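# Hang the picture frame level on the screw

## Task

Get the picture frame hanging level on the screw with nothing holding it. It must rest on the screw's shank, not on its head, at the point where it balances. The display board is free-standing and must still be upright without help when you finish.

## Robot and tools

Robot: two arms, left_arm and right_arm, each with a two-finger gripper. Base poses in the scene frame: left_arm at (+0.003, +0.236, +0.049) m, quat_wxyz (+1.000, 0, 0, -0.003); right_arm at (+0.012, -0.304, +0.049) m, quat_wxyz (+1.000, 0, 0, -0.012). A fixed camera stand sits behind the arms.

Frame: the scene frame has its origin at table-top height, halfway between the nominal bases. +x points out over the table, +y toward left_arm, +z up. Arm names do not match image left and right. Reported hand positions and orientations may be off by a few centimetres, more at long reach. On a gripper, +z runs along the fingers and the fingers open and close along y. end_effector_position is the point between the pads, about 5 mm short of the fingertips.

Row layout, used by every moving call: one flat list of 16 numbers covering both arms, even if only one moves. First left_arm: x, y, z (metres, absolute scene-frame target position of the gripper), qw, qx, qy, qz (absolute scene-frame target orientation, w first), opening. Then the same 8 for right_arm. Opening runs from -1 (closed) to +1 (fully open, 0.070 m) and is an absolute finger setting. Closing from fully open takes about 1.0 s. To hold an arm still, resend its pose from the last result before it stopped, with the same quaternion every time, since the reported one drifts.

execute_actions(actions, cameras): actions is a list with at most one item. Empty list: returns current state and, by default, all camera images. {"rows": [...], "steps": n}: up to 15 rows, each applied for one 1/30 s step; the last row repeats to fill n (default 15, minimum 5). {"steps": n} alone waits up to 300 steps. A row target more than 0.6 m from the arm's last reported position along any gripper axis gets the whole call refused, and nothing is sent. The result is taken 5 steps before the action ends; those steps run afterwards.

move(target, speed, blend, grip_force, blocking, cameras): target is one 16-number row or a list of up to 15 rows, all absolute poses, without the 0.6 m limit. Each gripper follows a straight line and turns the short way. speed is m/s per arm path (0.002 to 2.2, default 0.25; rotation up to twice that in rad/s), one value or one per target. blend (metres) rounds corners in a list; 0 means stop at each. grip_force is the per-pad force cap in newtons, 5 to 20, one value or one per arm, and it persists. blocking=false returns about 0.5 s after the start. Paths last 0.5 to 10 s and do not avoid obstacles or the other arm. Faster moves lag and stray more and strike harder. A changed opening on a later target is applied on arrival there. The result adds a "move:" line with the ending (done, off_target, moving, held, fault) and limits (paced = pose clipped, held = steps withheld). done means at rest within 3 mm and 2 degrees. Neither done nor off_target tells you about contact. Keep paths away from an arm's own base, since that can flip its shoulder posture.

wait(seconds): 0 to 10 s, sends nothing new; it ends early if a running move finishes. stop(): brakes a move, which needs room; the fingers keep moving. zoom_image(camera, region): camera is cam_head_left, cam_head_right, cam_left_wrist or cam_right_wrist, and it must appear in the latest images. region is [x0, y0, x1, y1] pixels, at most 504 by 504. finished_scene(scene): give this scene's number; it grades the current state and cannot be undone.

Result lines: end_effector_position and end_effector_quat_wxyz per arm. Joint positions run waist, shoulder, elbow, forearm roll, wrist pitch, wrist roll, with the gripper opening in metres last. grip_measured uses the same -1..1 scale as the command. Joint torques include gravity and are noisy; positive means toward larger joint values. "Hand target" is the pose the controller is now driving toward. MOTOR HOT appears at 65 °C. Lines for torque or over-temperature faults report arm stops. Images are 896x504; cameras are cam_head_left, cam_head_right (fixed) and cam_left_wrist, cam_right_wrist.

Gripping: command about 0.05 below the grip_measured reading at first contact for full force, and less than that for a lighter hold. Parts under about 2 mm wide get weaker grip. The controller limits orientation change to 32 degrees per step.

Avoid: dropping the frame or releasing it while it still moves; knocking over the display board; anything leaving the table; fast or hard hits on fixed or heavy things; arm-to-arm contact, including one gripper closing on the other's fingers. Joint contact-torque limits are 21.6 N m for waist, shoulder and elbow and 7.52 N m for the wrist joints, whose motors give only about 4 N m. Reaching a limit stops the arm for 10 s. Hot motors (80 °C) drop the arm for 30 to 60 s, so avoid long stretched holds or pushing at unreachable poses. Loose objects may be nudged occasionally, and time passes while you think.

Each tool is called as name(argument=value, ...) on one line, values as JSON.

## Session

execute_actions(actions=[])

Scene clock: 0.00 s of 4500.00 s.
left_arm: end_effector_position=(+0.3510, +0.5999, +0.2155) grip_measured=+0.59 end_effector_quat_wxyz=(+0.247, -0.380, +0.744, +0.491) | right_arm: end_effector_position=(+0.3748, -0.3621, +0.2306) grip_measured=+0.98 end_effector_quat_wxyz=(+0.266, -0.127, +0.954, +0.046)
Joint positions: left_arm=[0.435 2.012 -1.399 1.391 1.016 -1.325 0.056] | right_arm=[-0.326 1.505 -1.187 0.405 0.93 -0.792 0.069]
Joint torques (N m): no reading
Motor temperatures (°C): left_arm=[31 31 32 33 36 30] | right_arm=[30 30 33 35 39 32]
Hand target: left_arm +0.3510, +0.5999, +0.2155; +0.247, -0.380, +0.744, +0.491 | right_arm +0.3748, -0.3621, +0.2306; +0.266, -0.127, +0.954, +0.046

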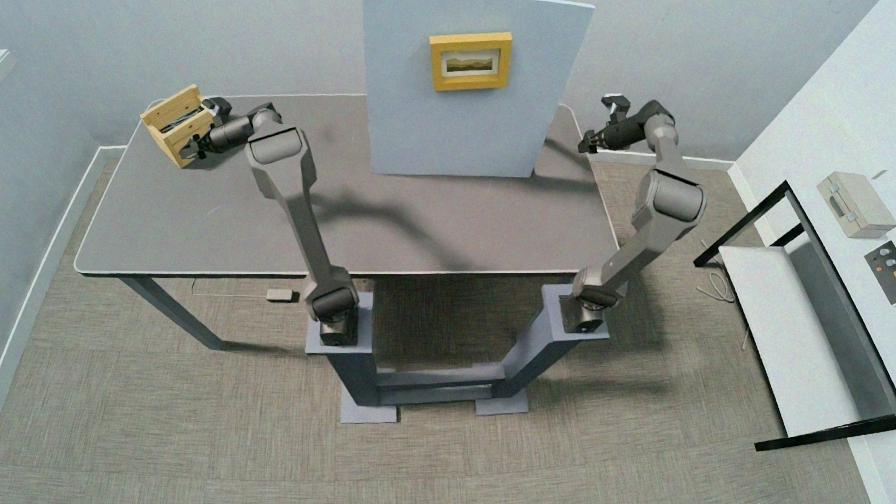

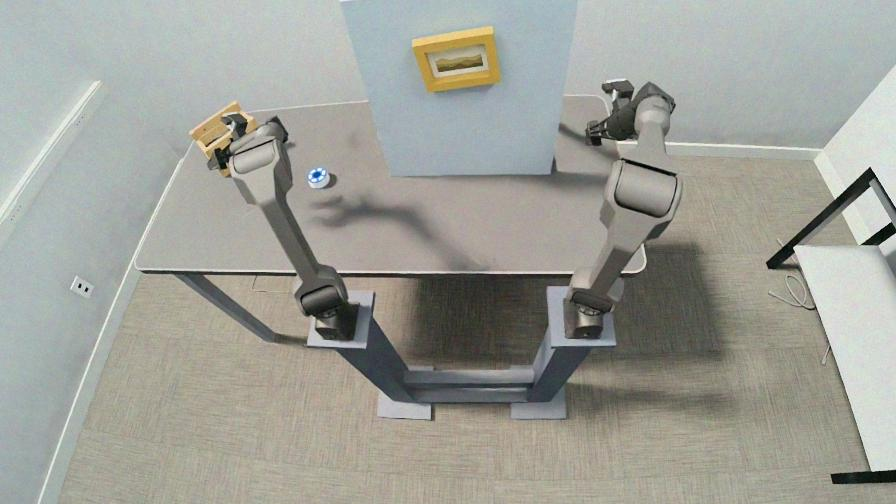

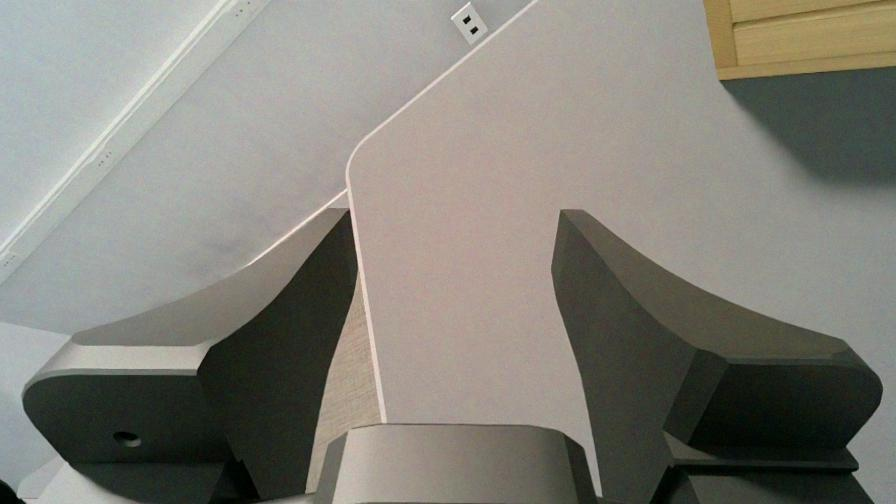

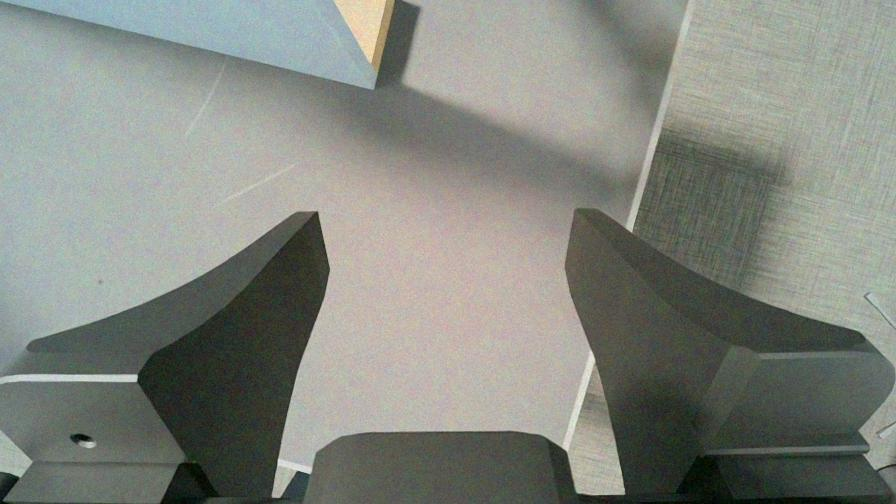

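zoom_image(camera="cam_head_left", region=[350, 0, 610, 190])

zoom_image(camera="cam_head_right", region=[330, 0, 590, 190])

zoom_image(camera="cam_head_left", region=[100, 60, 300, 200])

zoom_image(camera="cam_head_left", region=[400, 0, 540, 110])

zoom_image(camera="cam_head_right", region=[390, 0, 530, 110])

Scaled by 1.938 from the camera's 896x504 image, which has a finer 1280x720 frame.

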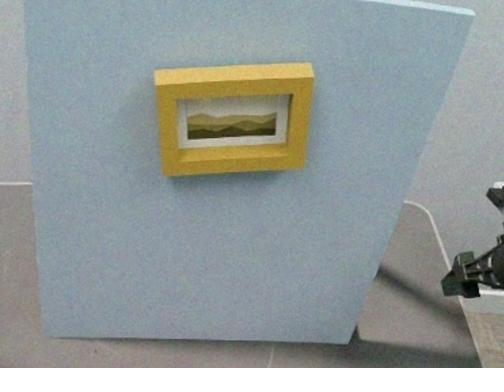

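Scaled by 1.938 from the camera's 896x504 image, which has a finer 1280x720 frame.

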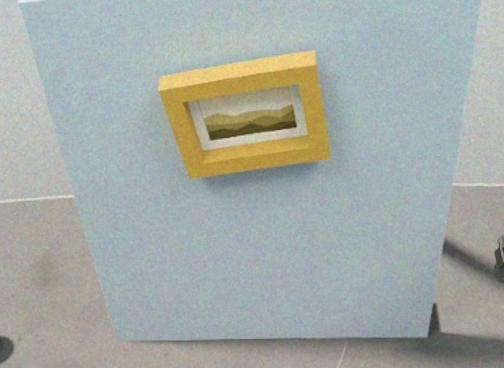

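Scaled by 2.520 from the camera's 896x504 image, which has a finer 1280x720 frame.

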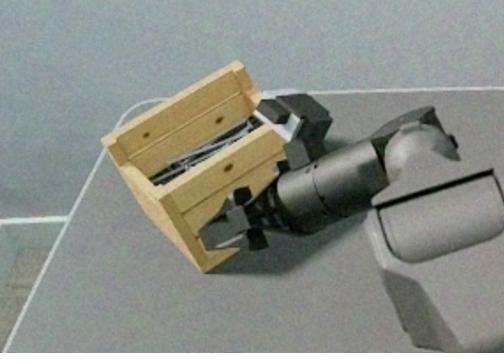

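Scaled by 3.600 from the camera's 896x504 image, which has a finer 1280x720 frame.

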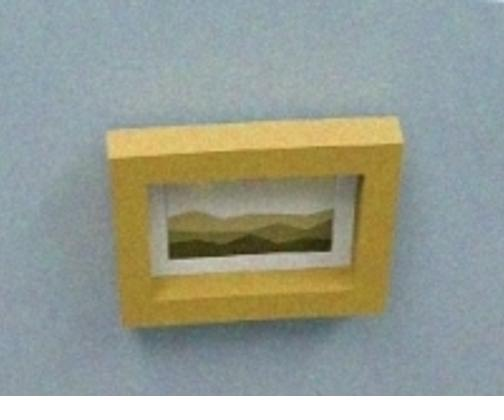

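Scaled by 3.600 from the camera's 896x504 image, which has a finer 1280x720 frame.

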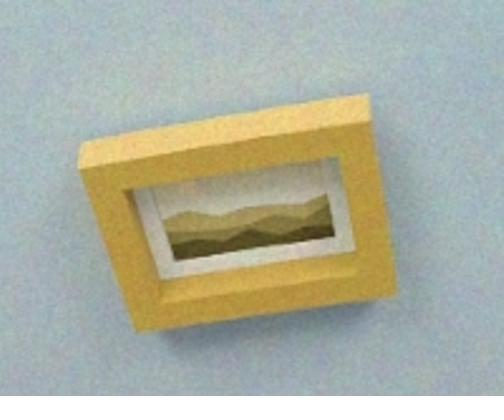

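move(target=[[0.351,0.5999,0.2155,0.247,-0.38,0.744,0.491,0.59,0.28,-0.3,0.45,0.633,-0.133,0.754,0.112,0.98],[0.351,0.5999,0.2155,0.247,-0.38,0.744,0.491,0.59,0.34,-0.08,0.56,0.633,-0.133,0.754,0.112,0.98]], blend=0.05, cameras=["all"])

Scene clock: 14.83 s of 4500.00 s.
left_arm: end_effector_position=(+0.3508, +0.6000, +0.2155) grip_measured=+0.59 end_effector_quat_wxyz=(+0.247, -0.380, +0.744, +0.491) | right_arm: end_effector_position=(+0.3398, -0.0800, +0.5599) grip_measured=+0.98 end_effector_quat_wxyz=(+0.633, -0.133, +0.754, +0.112)
Joint positions: left_arm=[0.435 2.013 -1.399 1.391 1.018 -1.325 0.056] | right_arm=[0.907 1.384 -1.81 -0.722 0.858 0.626 0.069]
Joint torques (N m): left_arm=[-0.63 -7.96 -3.17 0.51 0.5 -0.08] | right_arm=[-0.25 -3.39 -4.31 -0.52 -0.69 -0.12]
Hand target: left_arm +0.3510, +0.5999, +0.2155; +0.247, -0.380, +0.744, +0.491 | right_arm +0.3400, -0.0800, +0.5600; +0.633, -0.133, +0.754, +0.112
Off the commanded pose: left_arm 0.000 m, 0 deg | right_arm 0.000 m, 0 deg.
Kept back: nothing.
move: done; blend cut to 0 m at target 1
camera_calibration:
cam_left_wrist: T_world_to_cam=[[0.800807, -0.211152, -0.560466, -0.0299846], [-0.482053, -0.782585, -0.393935, 0.724154], [-0.355432, 0.585641, -0.728487, 0.0520217], [0, 0, 0, 1]] pos_world=[0.391583, 0.529915, 0.306362]
cam_right_wrist: T_world_to_cam=[[0.32716, -0.944227, -0.0374376, -0.165053], [-0.706304, -0.21802, -0.6735, 0.593373], [0.627775, 0.246784, -0.738239, 0.338006], [0, 0, 0, 1]] pos_world=[0.260909, -0.109895, 0.642986]

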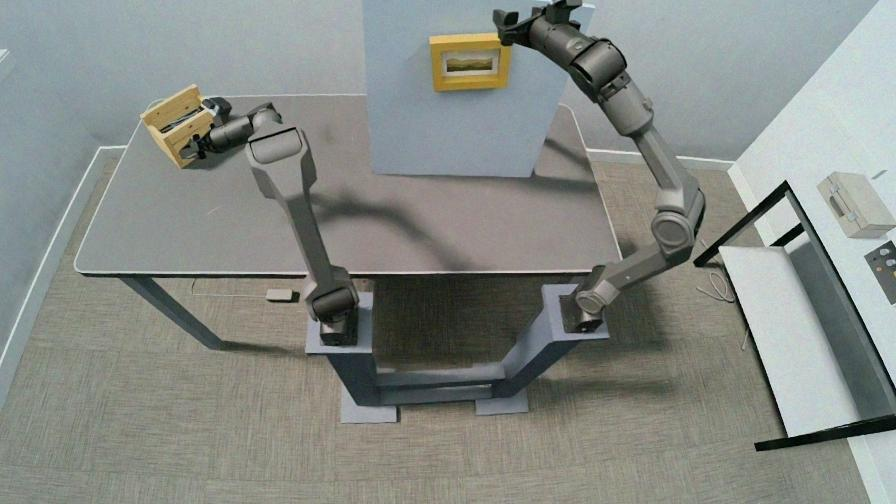

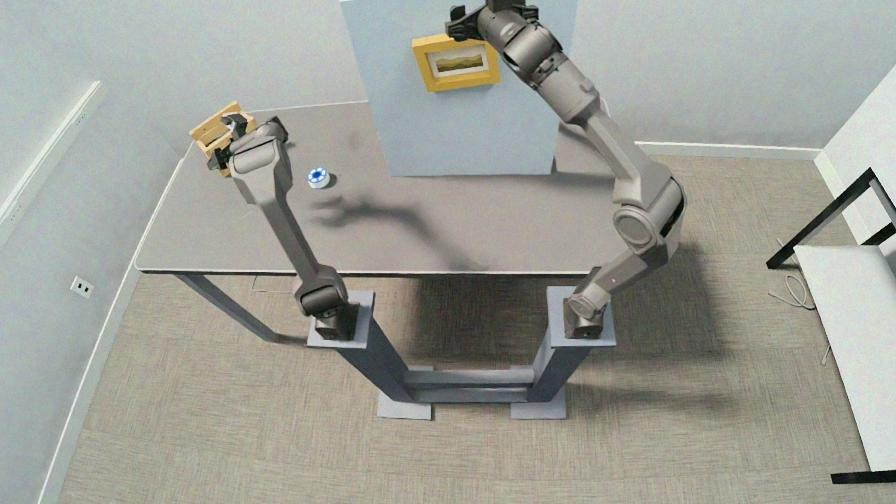

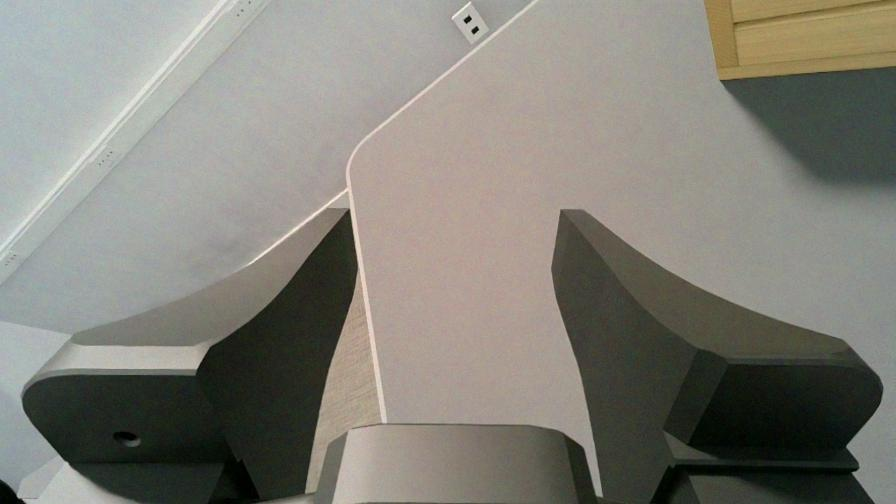

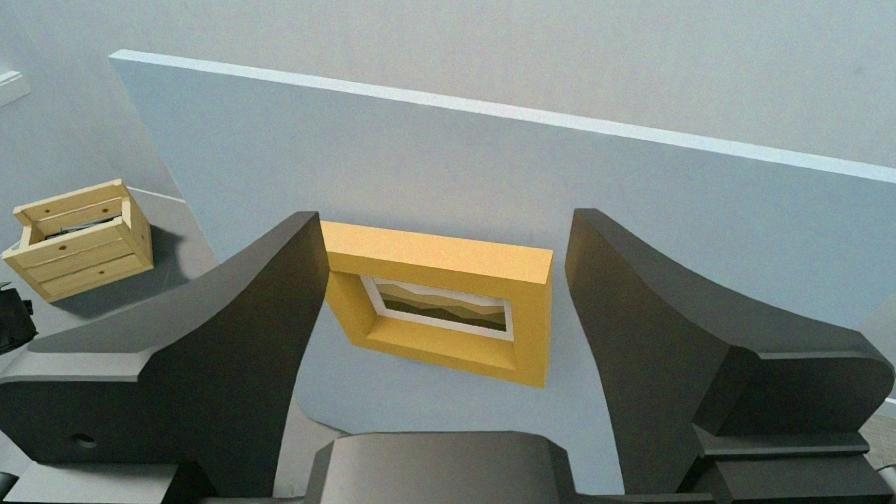

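zoom_image(camera="cam_right_wrist", region=[300, 190, 580, 400])

Scaled by 1.800 from the camera's 896x504 image, which has a finer 1280x720 frame.

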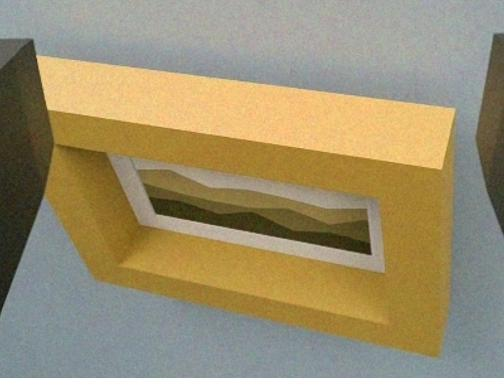

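move(target=[[0.351,0.5999,0.2155,0.247,-0.38,0.744,0.491,0.59,0.33,-0.12,0.58,0.4,-0.17,0.88,0.08,0.98],[0.351,0.5999,0.2155,0.247,-0.38,0.744,0.491,0.59,0.42,-0.1,0.53,0.2113,-0.2113,0.9532,0.0468,0.98]], cameras=["cam_right_wrist","cam_head_right"])

zoom_image(camera="cam_right_wrist", region=[300, 50, 600, 300])

Scene clock: 19.27 s of 4500.00 s.
left_arm: end_effector_position=(+0.3508, +0.6000, +0.2155) grip_measured=+0.59 end_effector_quat_wxyz=(+0.247, -0.380, +0.744, +0.491) | right_arm: end_effector_position=(+0.4204, -0.1000, +0.5288) grip_measured=+0.98 end_effector_quat_wxyz=(+0.510, -0.186, +0.831, +0.121)
Joint positions: left_arm=[0.435 2.013 -1.399 1.391 1.018 -1.325 0.056] | right_arm=[0.495 1.756 -2.417 -0.018 1.216 0.027 0.069]
Joint torques (N m): left_arm=[-0.81 -7.73 -2.93 0.53 0.5 -0.1] | right_arm=[0.03 -7.28 -3.66 -0.06 -0.07 -0.07]
Hand target: left_arm +0.3510, +0.5999, +0.2155; +0.247, -0.380, +0.744, +0.491 | right_arm +0.4199, -0.1001, +0.5295; +0.511, -0.186, +0.831, +0.121
Off the commanded pose: left_arm 0.000 m, 0 deg | right_arm 0.001 m, 38 deg; orientation clipped.
joint sent to its limit (right arm) — joint 5 (wrist pitch), upper limit.
Kept back: nothing.
move: off_target (right_arm); limits=paced
camera_calibration:
cam_right_wrist: T_world_to_cam=[[0.408268, -0.911923, -0.0413935, -0.240285], [-0.830575, -0.35227, -0.431336, 0.535829], [0.378763, 0.210481, -0.901241, 0.456796], [0, 0, 0, 1]] pos_world=[0.37013, -0.126512, 0.63286]
Images, in order (width x height): cam_head_right 896x504, cam_right_wrist 896x504.

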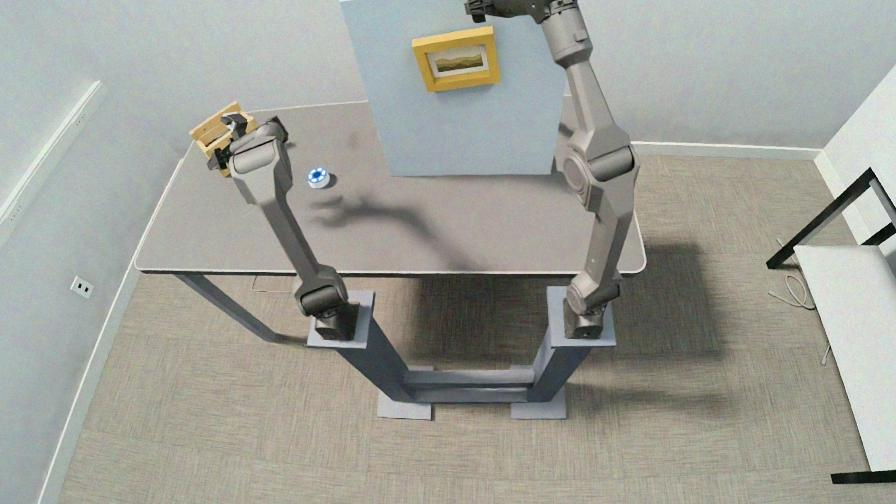

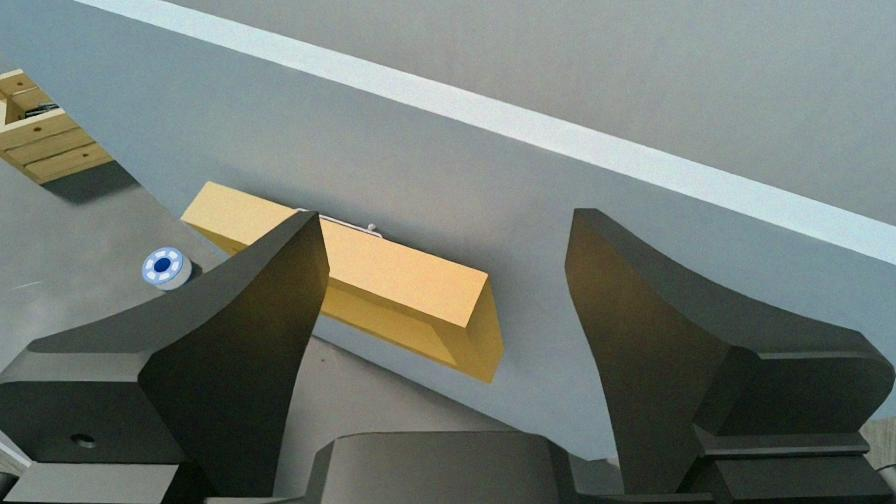

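Scaled by 1.680 from the camera's 896x504 image, which has a finer 1280x720 frame.

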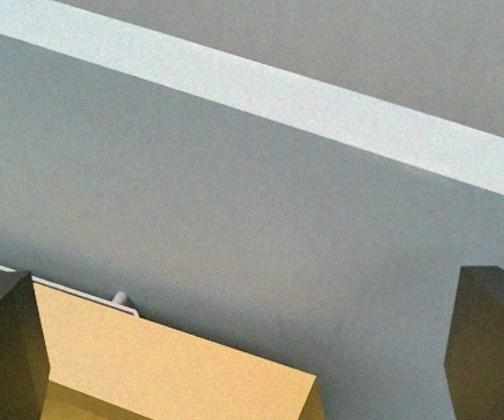

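move(target=[0.351,0.5999,0.2155,0.247,-0.38,0.744,0.491,0.59,0.44,-0.03,0.515,0.5,-0.19,0.83,0.12,0.98], cameras=["cam_right_wrist","cam_head_right"])

zoom_image(camera="cam_right_wrist", region=[320, 150, 580, 350])

Scene clock: 20.27 s of 4500.00 s.
left_arm: end_effector_position=(+0.3508, +0.6000, +0.2155) grip_measured=+0.59 end_effector_quat_wxyz=(+0.247, -0.380, +0.744, +0.491) | right_arm: end_effector_position=(+0.4376, -0.0294, +0.5175) grip_measured=+0.97 end_effector_quat_wxyz=(+0.525, -0.190, +0.819, +0.131)
Joint positions: left_arm=[0.435 2.013 -1.399 1.391 1.018 -1.325 0.056] | right_arm=[0.664 1.962 -2.653 -0.163 1.216 0.143 0.069]
Joint torques (N m): left_arm=[-0.82 -7.73 -3.23 0.49 0.51 -0.07] | right_arm=[-6.22 1.31 -0.34 -1.39 0.04 -0.07]
Hand target: left_arm +0.3510, +0.5999, +0.2155; +0.247, -0.380, +0.744, +0.491 | right_arm +0.4398, -0.0302, +0.5145; +0.523, -0.189, +0.821, +0.128
Off the commanded pose: left_arm 0.000 m, 0 deg | right_arm 0.004 m, 3 deg.
joint sent to its limit (right arm) — joint 5 (wrist pitch), upper limit.
Kept back: nothing.
move: off_target (right_arm)
camera_calibration:
cam_right_wrist: T_world_to_cam=[[0.426029, -0.90357, -0.0453898, -0.188843], [-0.808962, -0.357999, -0.466281, 0.578448], [0.405068, 0.235368, -0.883472, 0.405265], [0, 0, 0, 1]] pos_world=[0.384235, -0.0589353, 0.619188]
Images, in order (width x height): cam_head_right 896x504, cam_right_wrist 896x504.

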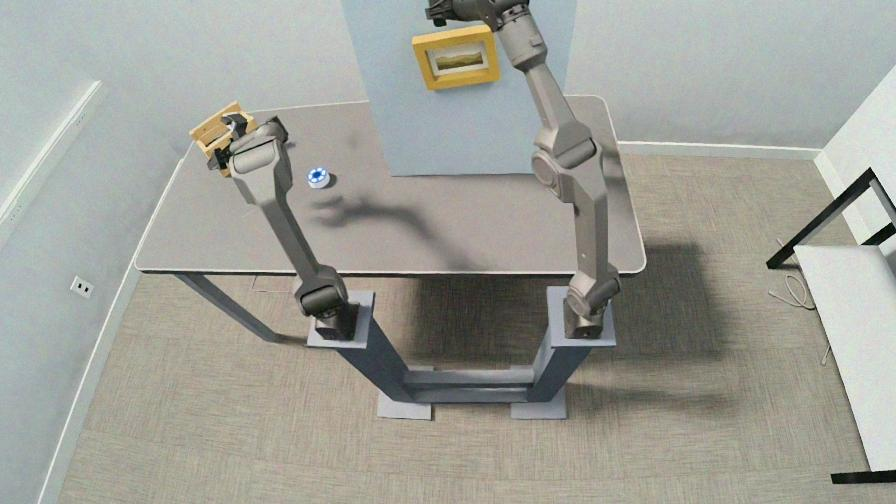

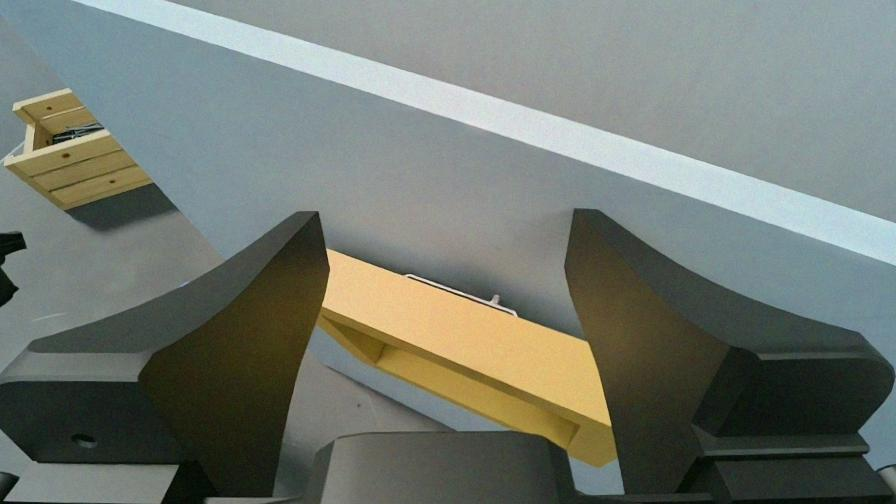

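Scaled by 1.938 from the camera's 896x504 image, which has a finer 1280x720 frame.

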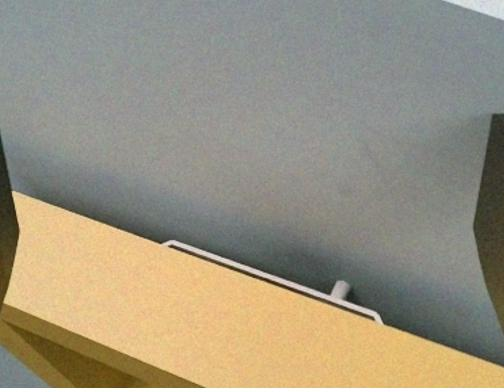

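zoom_image(camera="cam_right_wrist", region=[390, 260, 530, 330])

Scaled by 3.600 from the camera's 896x504 image, which has a finer 1280x720 frame.

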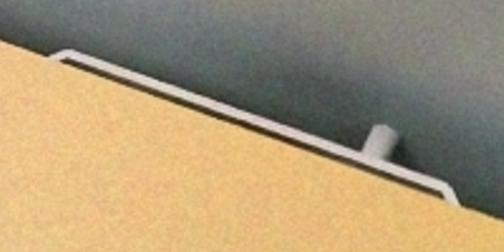

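move(target=[[0.351,0.5999,0.2155,0.247,-0.38,0.744,0.491,0.59,0.40,-0.08,0.55,0.525,-0.19,0.82,0.13,0.98],[0.34,0.57,0.32,0.247,-0.38,0.744,0.491,0.59,0.224,-0.12,0.50,0.7578,-0.0732,0.6427,0.0863,0.98],[0.27,0.38,0.42,0.683,0.183,0.683,-0.183,-1,0.224,-0.12,0.47,0.7578,-0.0732,0.6427,0.0863,0.98],[0.36,0.12,0.435,0.683,0.183,0.683,-0.183,-1,0.224,-0.12,0.47,0.7578,-0.0732,0.6427,0.0863,0.98]], blend=[0.01,0.03,0.04,0], cameras=["all"])

Scene clock: 32.70 s of 4500.00 s.
left_arm: end_effector_position=(+0.3604, +0.1200, +0.4350) grip_measured=-1.00 end_effector_quat_wxyz=(+0.679, +0.185, +0.686, -0.182) | right_arm: end_effector_position=(+0.2249, -0.1203, +0.4701) grip_measured=+0.98 end_effector_quat_wxyz=(+0.749, -0.109, +0.644, +0.116)
Joint positions: left_arm=[-0.026 1.127 -0.929 -1.752 0.503 1.783 0] | right_arm=[1.553 0.936 -0.822 -1.739 1.216 1.641 0.069]
Joint torques (N m): left_arm=[0.6 -4.09 -3.11 -0.45 0.4 -0.19] | right_arm=[0.7 -1.63 -3.61 -1.2 0.09 -0.14]
Hand target: left_arm +0.3599, +0.1201, +0.4352; +0.679, +0.185, +0.686, -0.183 | right_arm +0.2247, -0.1201, +0.4701; +0.749, -0.110, +0.643, +0.116
Off the commanded pose: left_arm 0.000 m, 1 deg | right_arm 0.001 m, 5 deg.
joint read past its limit (left arm) — joint 4 (forearm roll), lower limit.
joint sent to its limit (left arm) — joint 4 (forearm roll), lower limit.
joint sent to its limit (right arm) — joint 4 (forearm roll), lower limit; joint 5 (wrist pitch), upper limit.
Kept back: nothing.
move: off_target (right_arm); blend cut to 0 m at target 3; target 3's new opening was sent with left_arm's hand 0.001 m and 31 deg from that target
camera_calibration:
cam_left_wrist: T_world_to_cam=[[-0.481137, -0.876563, -0.0119964, 0.287458], [-0.493873, 0.282337, -0.82242, 0.502447], [0.724291, -0.389772, -0.568754, 0.154846], [0, 0, 0, 1]] pos_world=[0.274297, 0.17047, 0.504741]
cam_right_wrist: T_world_to_cam=[[0.309933, -0.950402, -0.0260205, -0.171069], [-0.46962, -0.129235, -0.873358, 0.494273], [0.826679, 0.282902, -0.486383, 0.195128], [0, 0, 0, 1]] pos_world=[0.123833, -0.153909, 0.522133]

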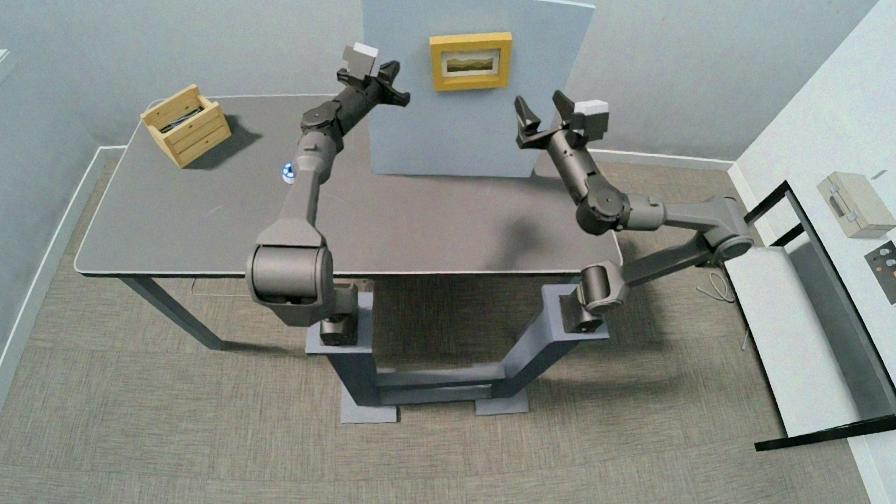

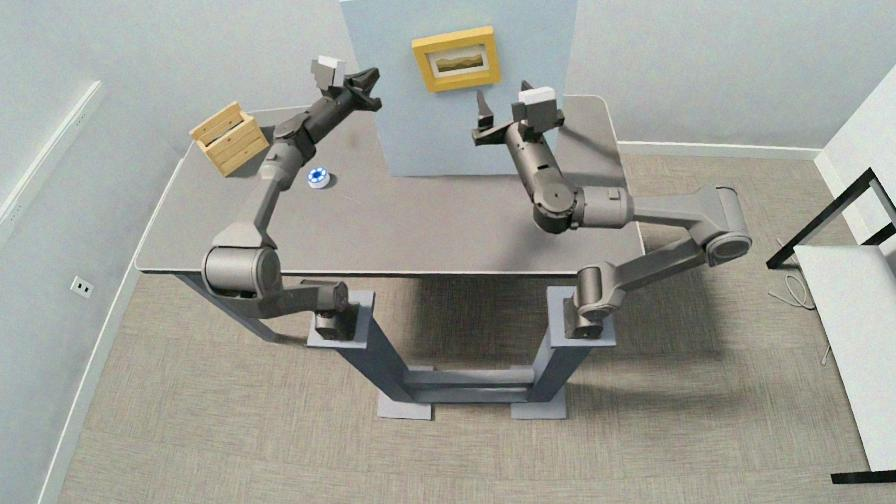

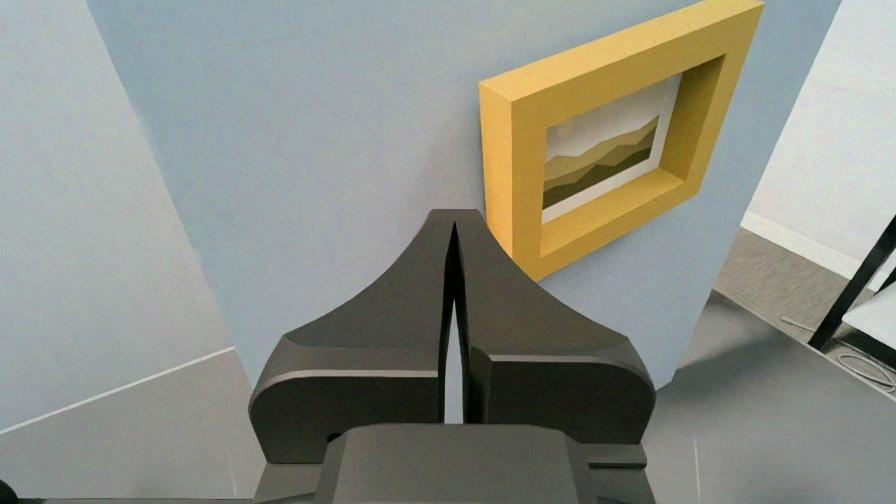

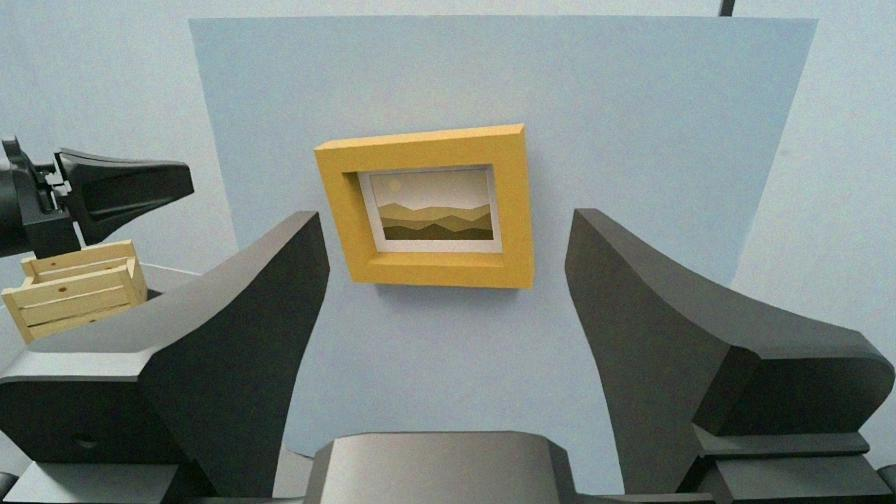

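move(target=[[0.33,0.25,0.42,0.574,0,0.819,0,-1,0.2247,-0.1201,0.4701,0.749,-0.110,0.643,0.116,0.98],[0.36,0.12,0.435,0.683,0.183,0.683,-0.183,-1,0.2247,-0.1201,0.4701,0.749,-0.110,0.643,0.116,0.98]], cameras=["cam_head_left","cam_right_wrist"])

Scene clock: 37.00 s of 4500.00 s.
left_arm: end_effector_position=(+0.3599, +0.1200, +0.4350) grip_measured=-1.00 end_effector_quat_wxyz=(+0.679, +0.185, +0.686, -0.183) | right_arm: end_effector_position=(+0.2248, -0.1201, +0.4701) grip_measured=+0.98 end_effector_quat_wxyz=(+0.749, -0.110, +0.644, +0.116)
Joint positions: left_arm=[-0.025 1.125 -0.927 -1.752 0.504 1.782 0] | right_arm=[1.553 0.936 -0.822 -1.739 1.215 1.64 0.069]
Joint torques (N m): left_arm=[-0.22 -3.13 -3.51 -0.35 0.07 -0.16] | right_arm=[-0.47 -1.64 -3.41 -1.15 -0.07 -0.12]
Hand target: left_arm +0.3599, +0.1201, +0.4352; +0.679, +0.185, +0.686, -0.183 | right_arm +0.2247, -0.1201, +0.4701; +0.749, -0.110, +0.643, +0.116
Off the commanded pose: left_arm 0.000 m, 1 deg | right_arm 0.000 m, 0 deg.
joint sent to its limit (left arm) — joint 4 (forearm roll), lower limit.
joint sent to its limit (right arm) — joint 4 (forearm roll), lower limit.
Kept back: nothing.
move: done
camera_calibration:
cam_right_wrist: T_world_to_cam=[[0.310656, -0.950193, -0.025019, -0.171555], [-0.469262, -0.130424, -0.873374, 0.494067], [0.826611, 0.283059, -0.486407, 0.195145], [0, 0, 0, 1]] pos_world=[0.123833, -0.153809, 0.522133]
Images, in order (width x height): cam_head_left 896x504, cam_right_wrist 896x504.

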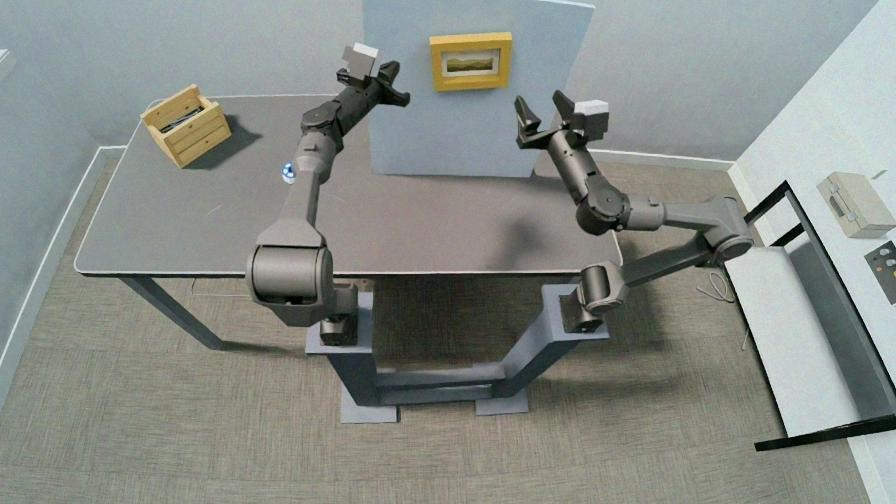

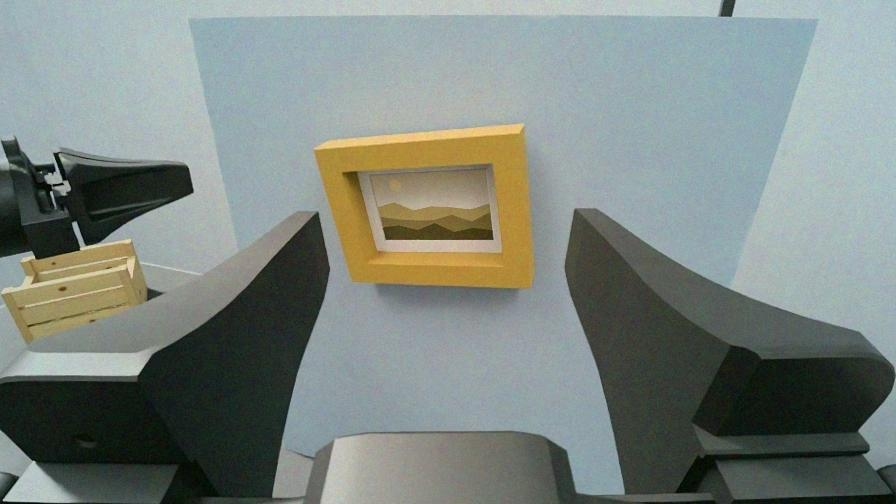

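move(target=[0.418,0.075,0.435,0.683,0.183,0.683,-0.183,-1,0.2247,-0.1201,0.4701,0.749,-0.110,0.643,0.116,0.98], cameras=["cam_head_left","cam_left_wrist","cam_right_wrist"], speed=0.15)

zoom_image(camera="cam_right_wrist", region=[180, 80, 580, 300])

zoom_image(camera="cam_left_wrist", region=[350, 0, 750, 320])

Scene clock: 38.20 s of 4500.00 s.
left_arm: end_effector_position=(+0.4187, +0.0746, +0.4347) grip_measured=-1.00 end_effector_quat_wxyz=(+0.662, +0.192, +0.701, -0.182) | right_arm: end_effector_position=(+0.2248, -0.1201, +0.4701) grip_measured=+0.98 end_effector_quat_wxyz=(+0.749, -0.110, +0.644, +0.116)
Joint positions: left_arm=[-0.208 1.36 -1.151 -1.752 0.327 1.78 0] | right_arm=[1.553 0.936 -0.822 -1.739 1.215 1.64 0.069]
Joint torques (N m): left_arm=[0.35 -5.87 -2.84 -0.23 0.31 -0.15] | right_arm=[-0.46 -1.6 -3.36 -1.14 -0.07 -0.13]
Hand target: left_arm +0.4180, +0.0751, +0.4353; +0.663, +0.192, +0.701, -0.182 | right_arm +0.2247, -0.1201, +0.4701; +0.749, -0.110, +0.643, +0.116
Off the commanded pose: left_arm 0.001 m, 3 deg | right_arm 0.000 m, 0 deg.
joint sent to its limit (left arm) — joint 4 (forearm roll), lower limit.
joint sent to its limit (right arm) — joint 4 (forearm roll), lower limit.
Kept back: nothing.
move: off_target (left_arm)
camera_calibration:
cam_left_wrist: T_world_to_cam=[[-0.490919, -0.871125, -0.0118504, 0.279194], [-0.523619, 0.3059, -0.79514, 0.542734], [0.696292, -0.384144, -0.60631, 0.122334], [0, 0, 0, 1]] pos_world=[0.336067, 0.124184, 0.509031]
cam_right_wrist: T_world_to_cam=[[0.310656, -0.950193, -0.025019, -0.171555], [-0.469262, -0.130424, -0.873374, 0.494067], [0.826611, 0.283059, -0.486407, 0.195145], [0, 0, 0, 1]] pos_world=[0.123833, -0.153809, 0.522133]
Images, in order (width x height): cam_head_left 896x504, cam_left_wrist 896x504, cam_right_wrist 896x504.

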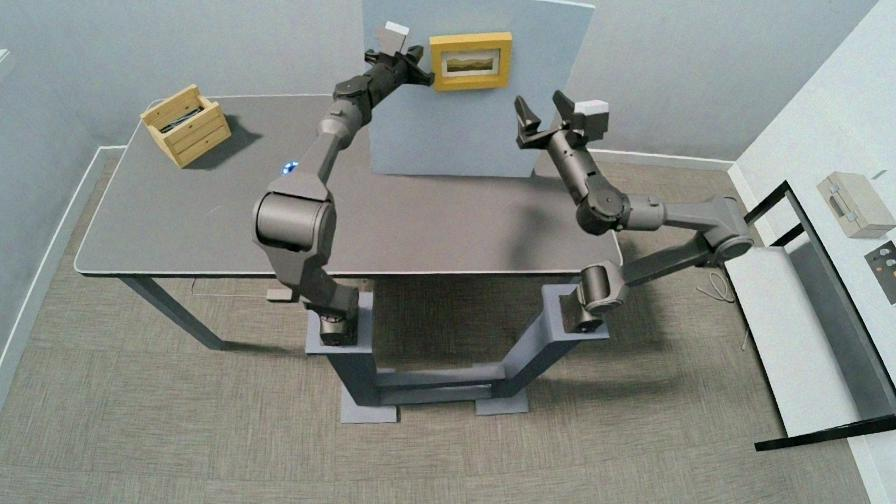

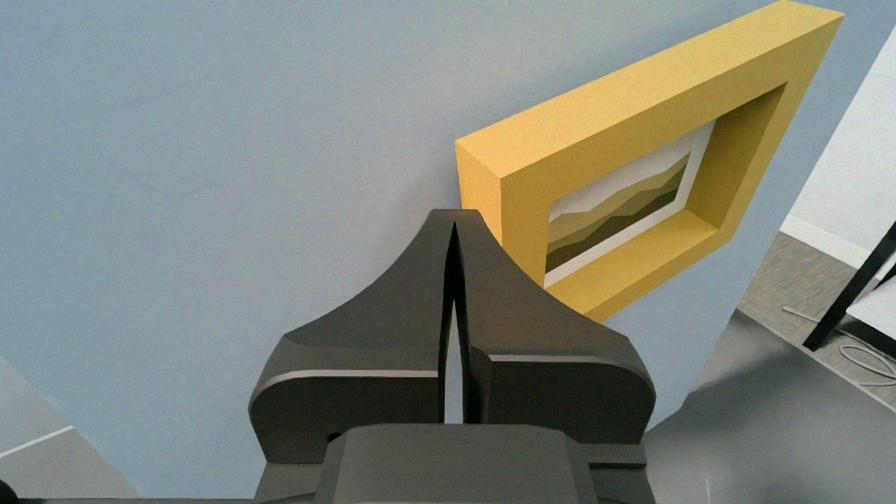

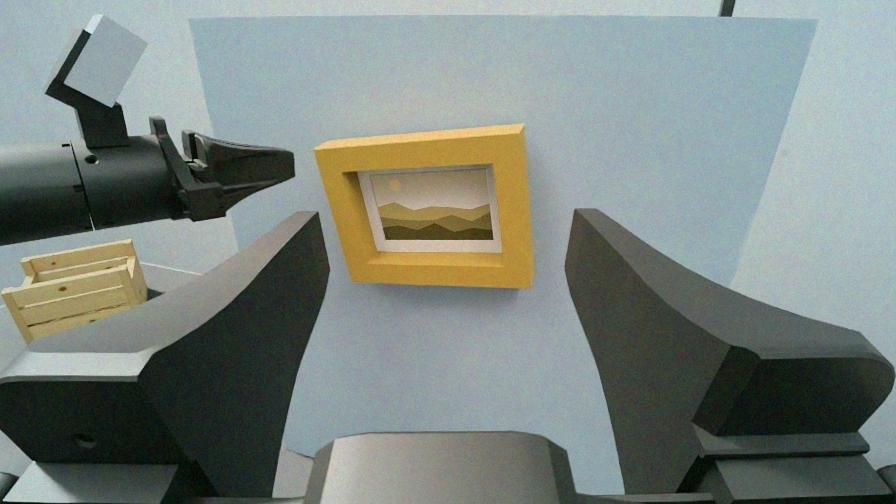

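Scaled by 1.260 from the camera's 896x504 image, which has a finer 1280x720 frame.

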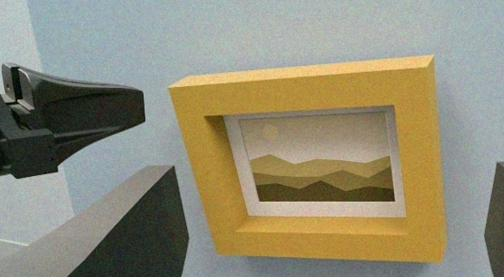

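Scaled by 1.260 from the camera's 896x504 image, which has a finer 1280x720 frame.

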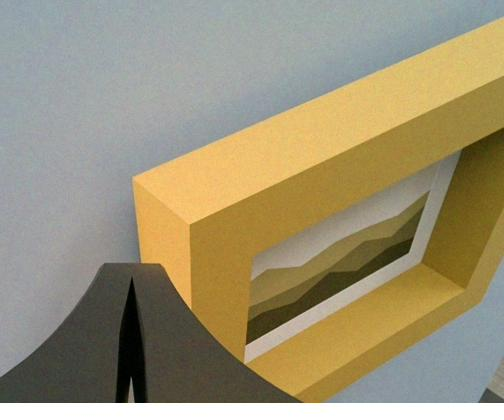

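move(target=[0.422,0.063,0.435,0.663,0.192,0.701,-0.182,-1,0.2247,-0.1201,0.4701,0.749,-0.110,0.643,0.116,0.98], cameras=["cam_left_wrist","cam_right_wrist"], speed=0.05)

zoom_image(camera="cam_right_wrist", region=[260, 100, 400, 220])

zoom_image(camera="cam_left_wrist", region=[400, 100, 560, 240])

Scene clock: 39.20 s of 4500.00 s.
left_arm: end_effector_position=(+0.4219, +0.0630, +0.4354) grip_measured=-1.00 end_effector_quat_wxyz=(+0.661, +0.193, +0.702, -0.182) | right_arm: end_effector_position=(+0.2248, -0.1201, +0.4701) grip_measured=+0.98 end_effector_quat_wxyz=(+0.749, -0.110, +0.644, +0.116)
Joint positions: left_arm=[-0.253 1.38 -1.177 -1.752 0.283 1.776 0] | right_arm=[1.553 0.936 -0.822 -1.739 1.215 1.64 0.069]
Joint torques (N m): left_arm=[0.08 -4.38 -3.79 -0.2 0.19 -0.19] | right_arm=[-0.52 -1.53 -3.38 -1.13 -0.06 -0.12]
Hand target: left_arm +0.4220, +0.0630, +0.4352; +0.660, +0.193, +0.703, -0.182 | right_arm +0.2247, -0.1201, +0.4701; +0.749, -0.110, +0.643, +0.116
Off the commanded pose: left_arm 0.000 m, 0 deg | right_arm 0.000 m, 0 deg.
joint sent to its limit (left arm) — joint 4 (forearm roll), lower limit.
joint sent to its limit (right arm) — joint 4 (forearm roll), lower limit.
Kept back: nothing.
move: done
camera_calibration:
cam_left_wrist: T_world_to_cam=[[-0.491623, -0.870722, -0.0122384, 0.271076], [-0.526166, 0.308221, -0.792559, 0.548252], [0.693871, -0.383201, -0.609673, 0.118572], [0, 0, 0, 1]] pos_world=[0.339465, 0.112486, 0.51013]
cam_right_wrist: T_world_to_cam=[[0.310656, -0.950193, -0.025019, -0.171555], [-0.469262, -0.130424, -0.873374, 0.494067], [0.826611, 0.283059, -0.486407, 0.195145], [0, 0, 0, 1]] pos_world=[0.123833, -0.153809, 0.522133]
Images, in order (width x height): cam_left_wrist 896x504, cam_right_wrist 896x504.

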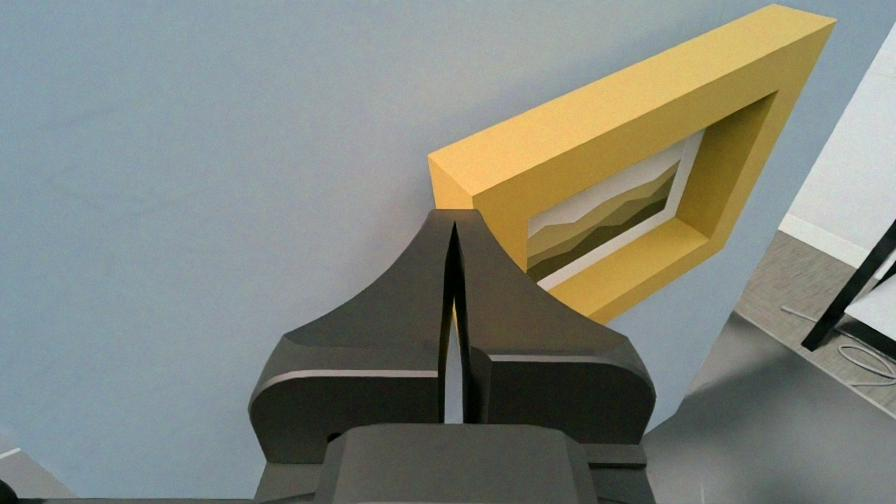

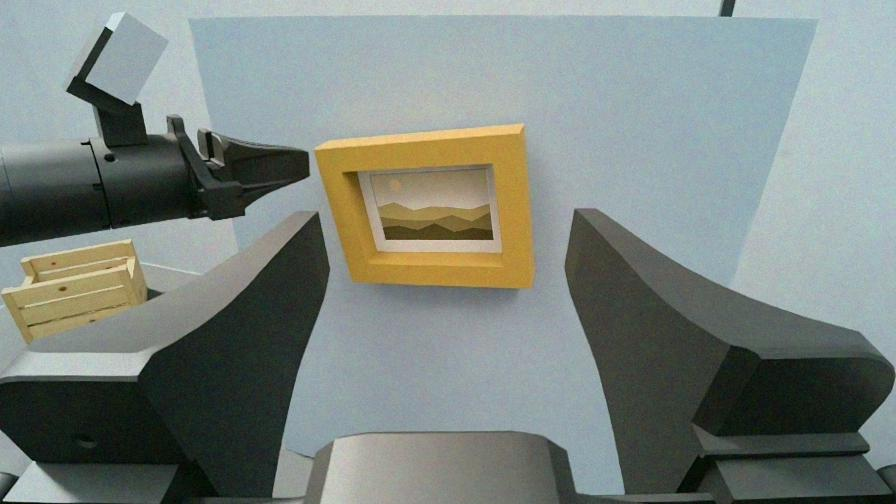

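Scaled by 3.600 from the camera's 896x504 image, which has a finer 1280x720 frame.

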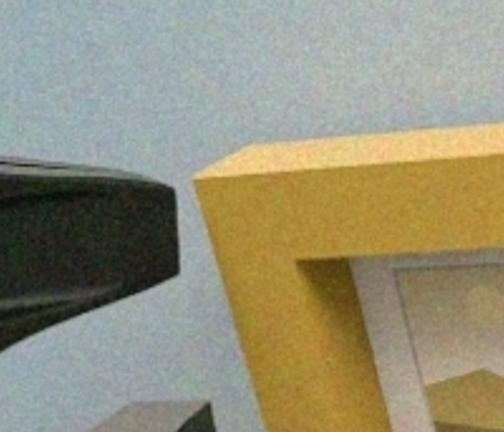

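Scaled by 3.150 from the camera's 896x504 image, which has a finer 1280x720 frame.

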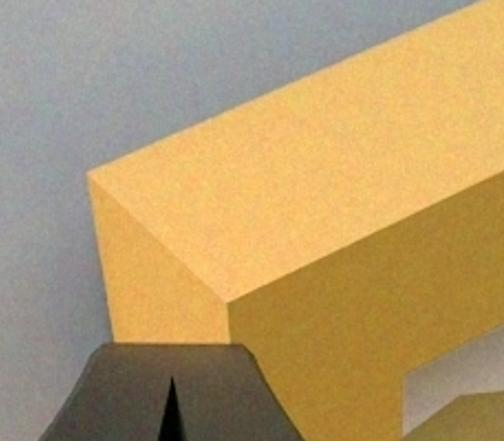

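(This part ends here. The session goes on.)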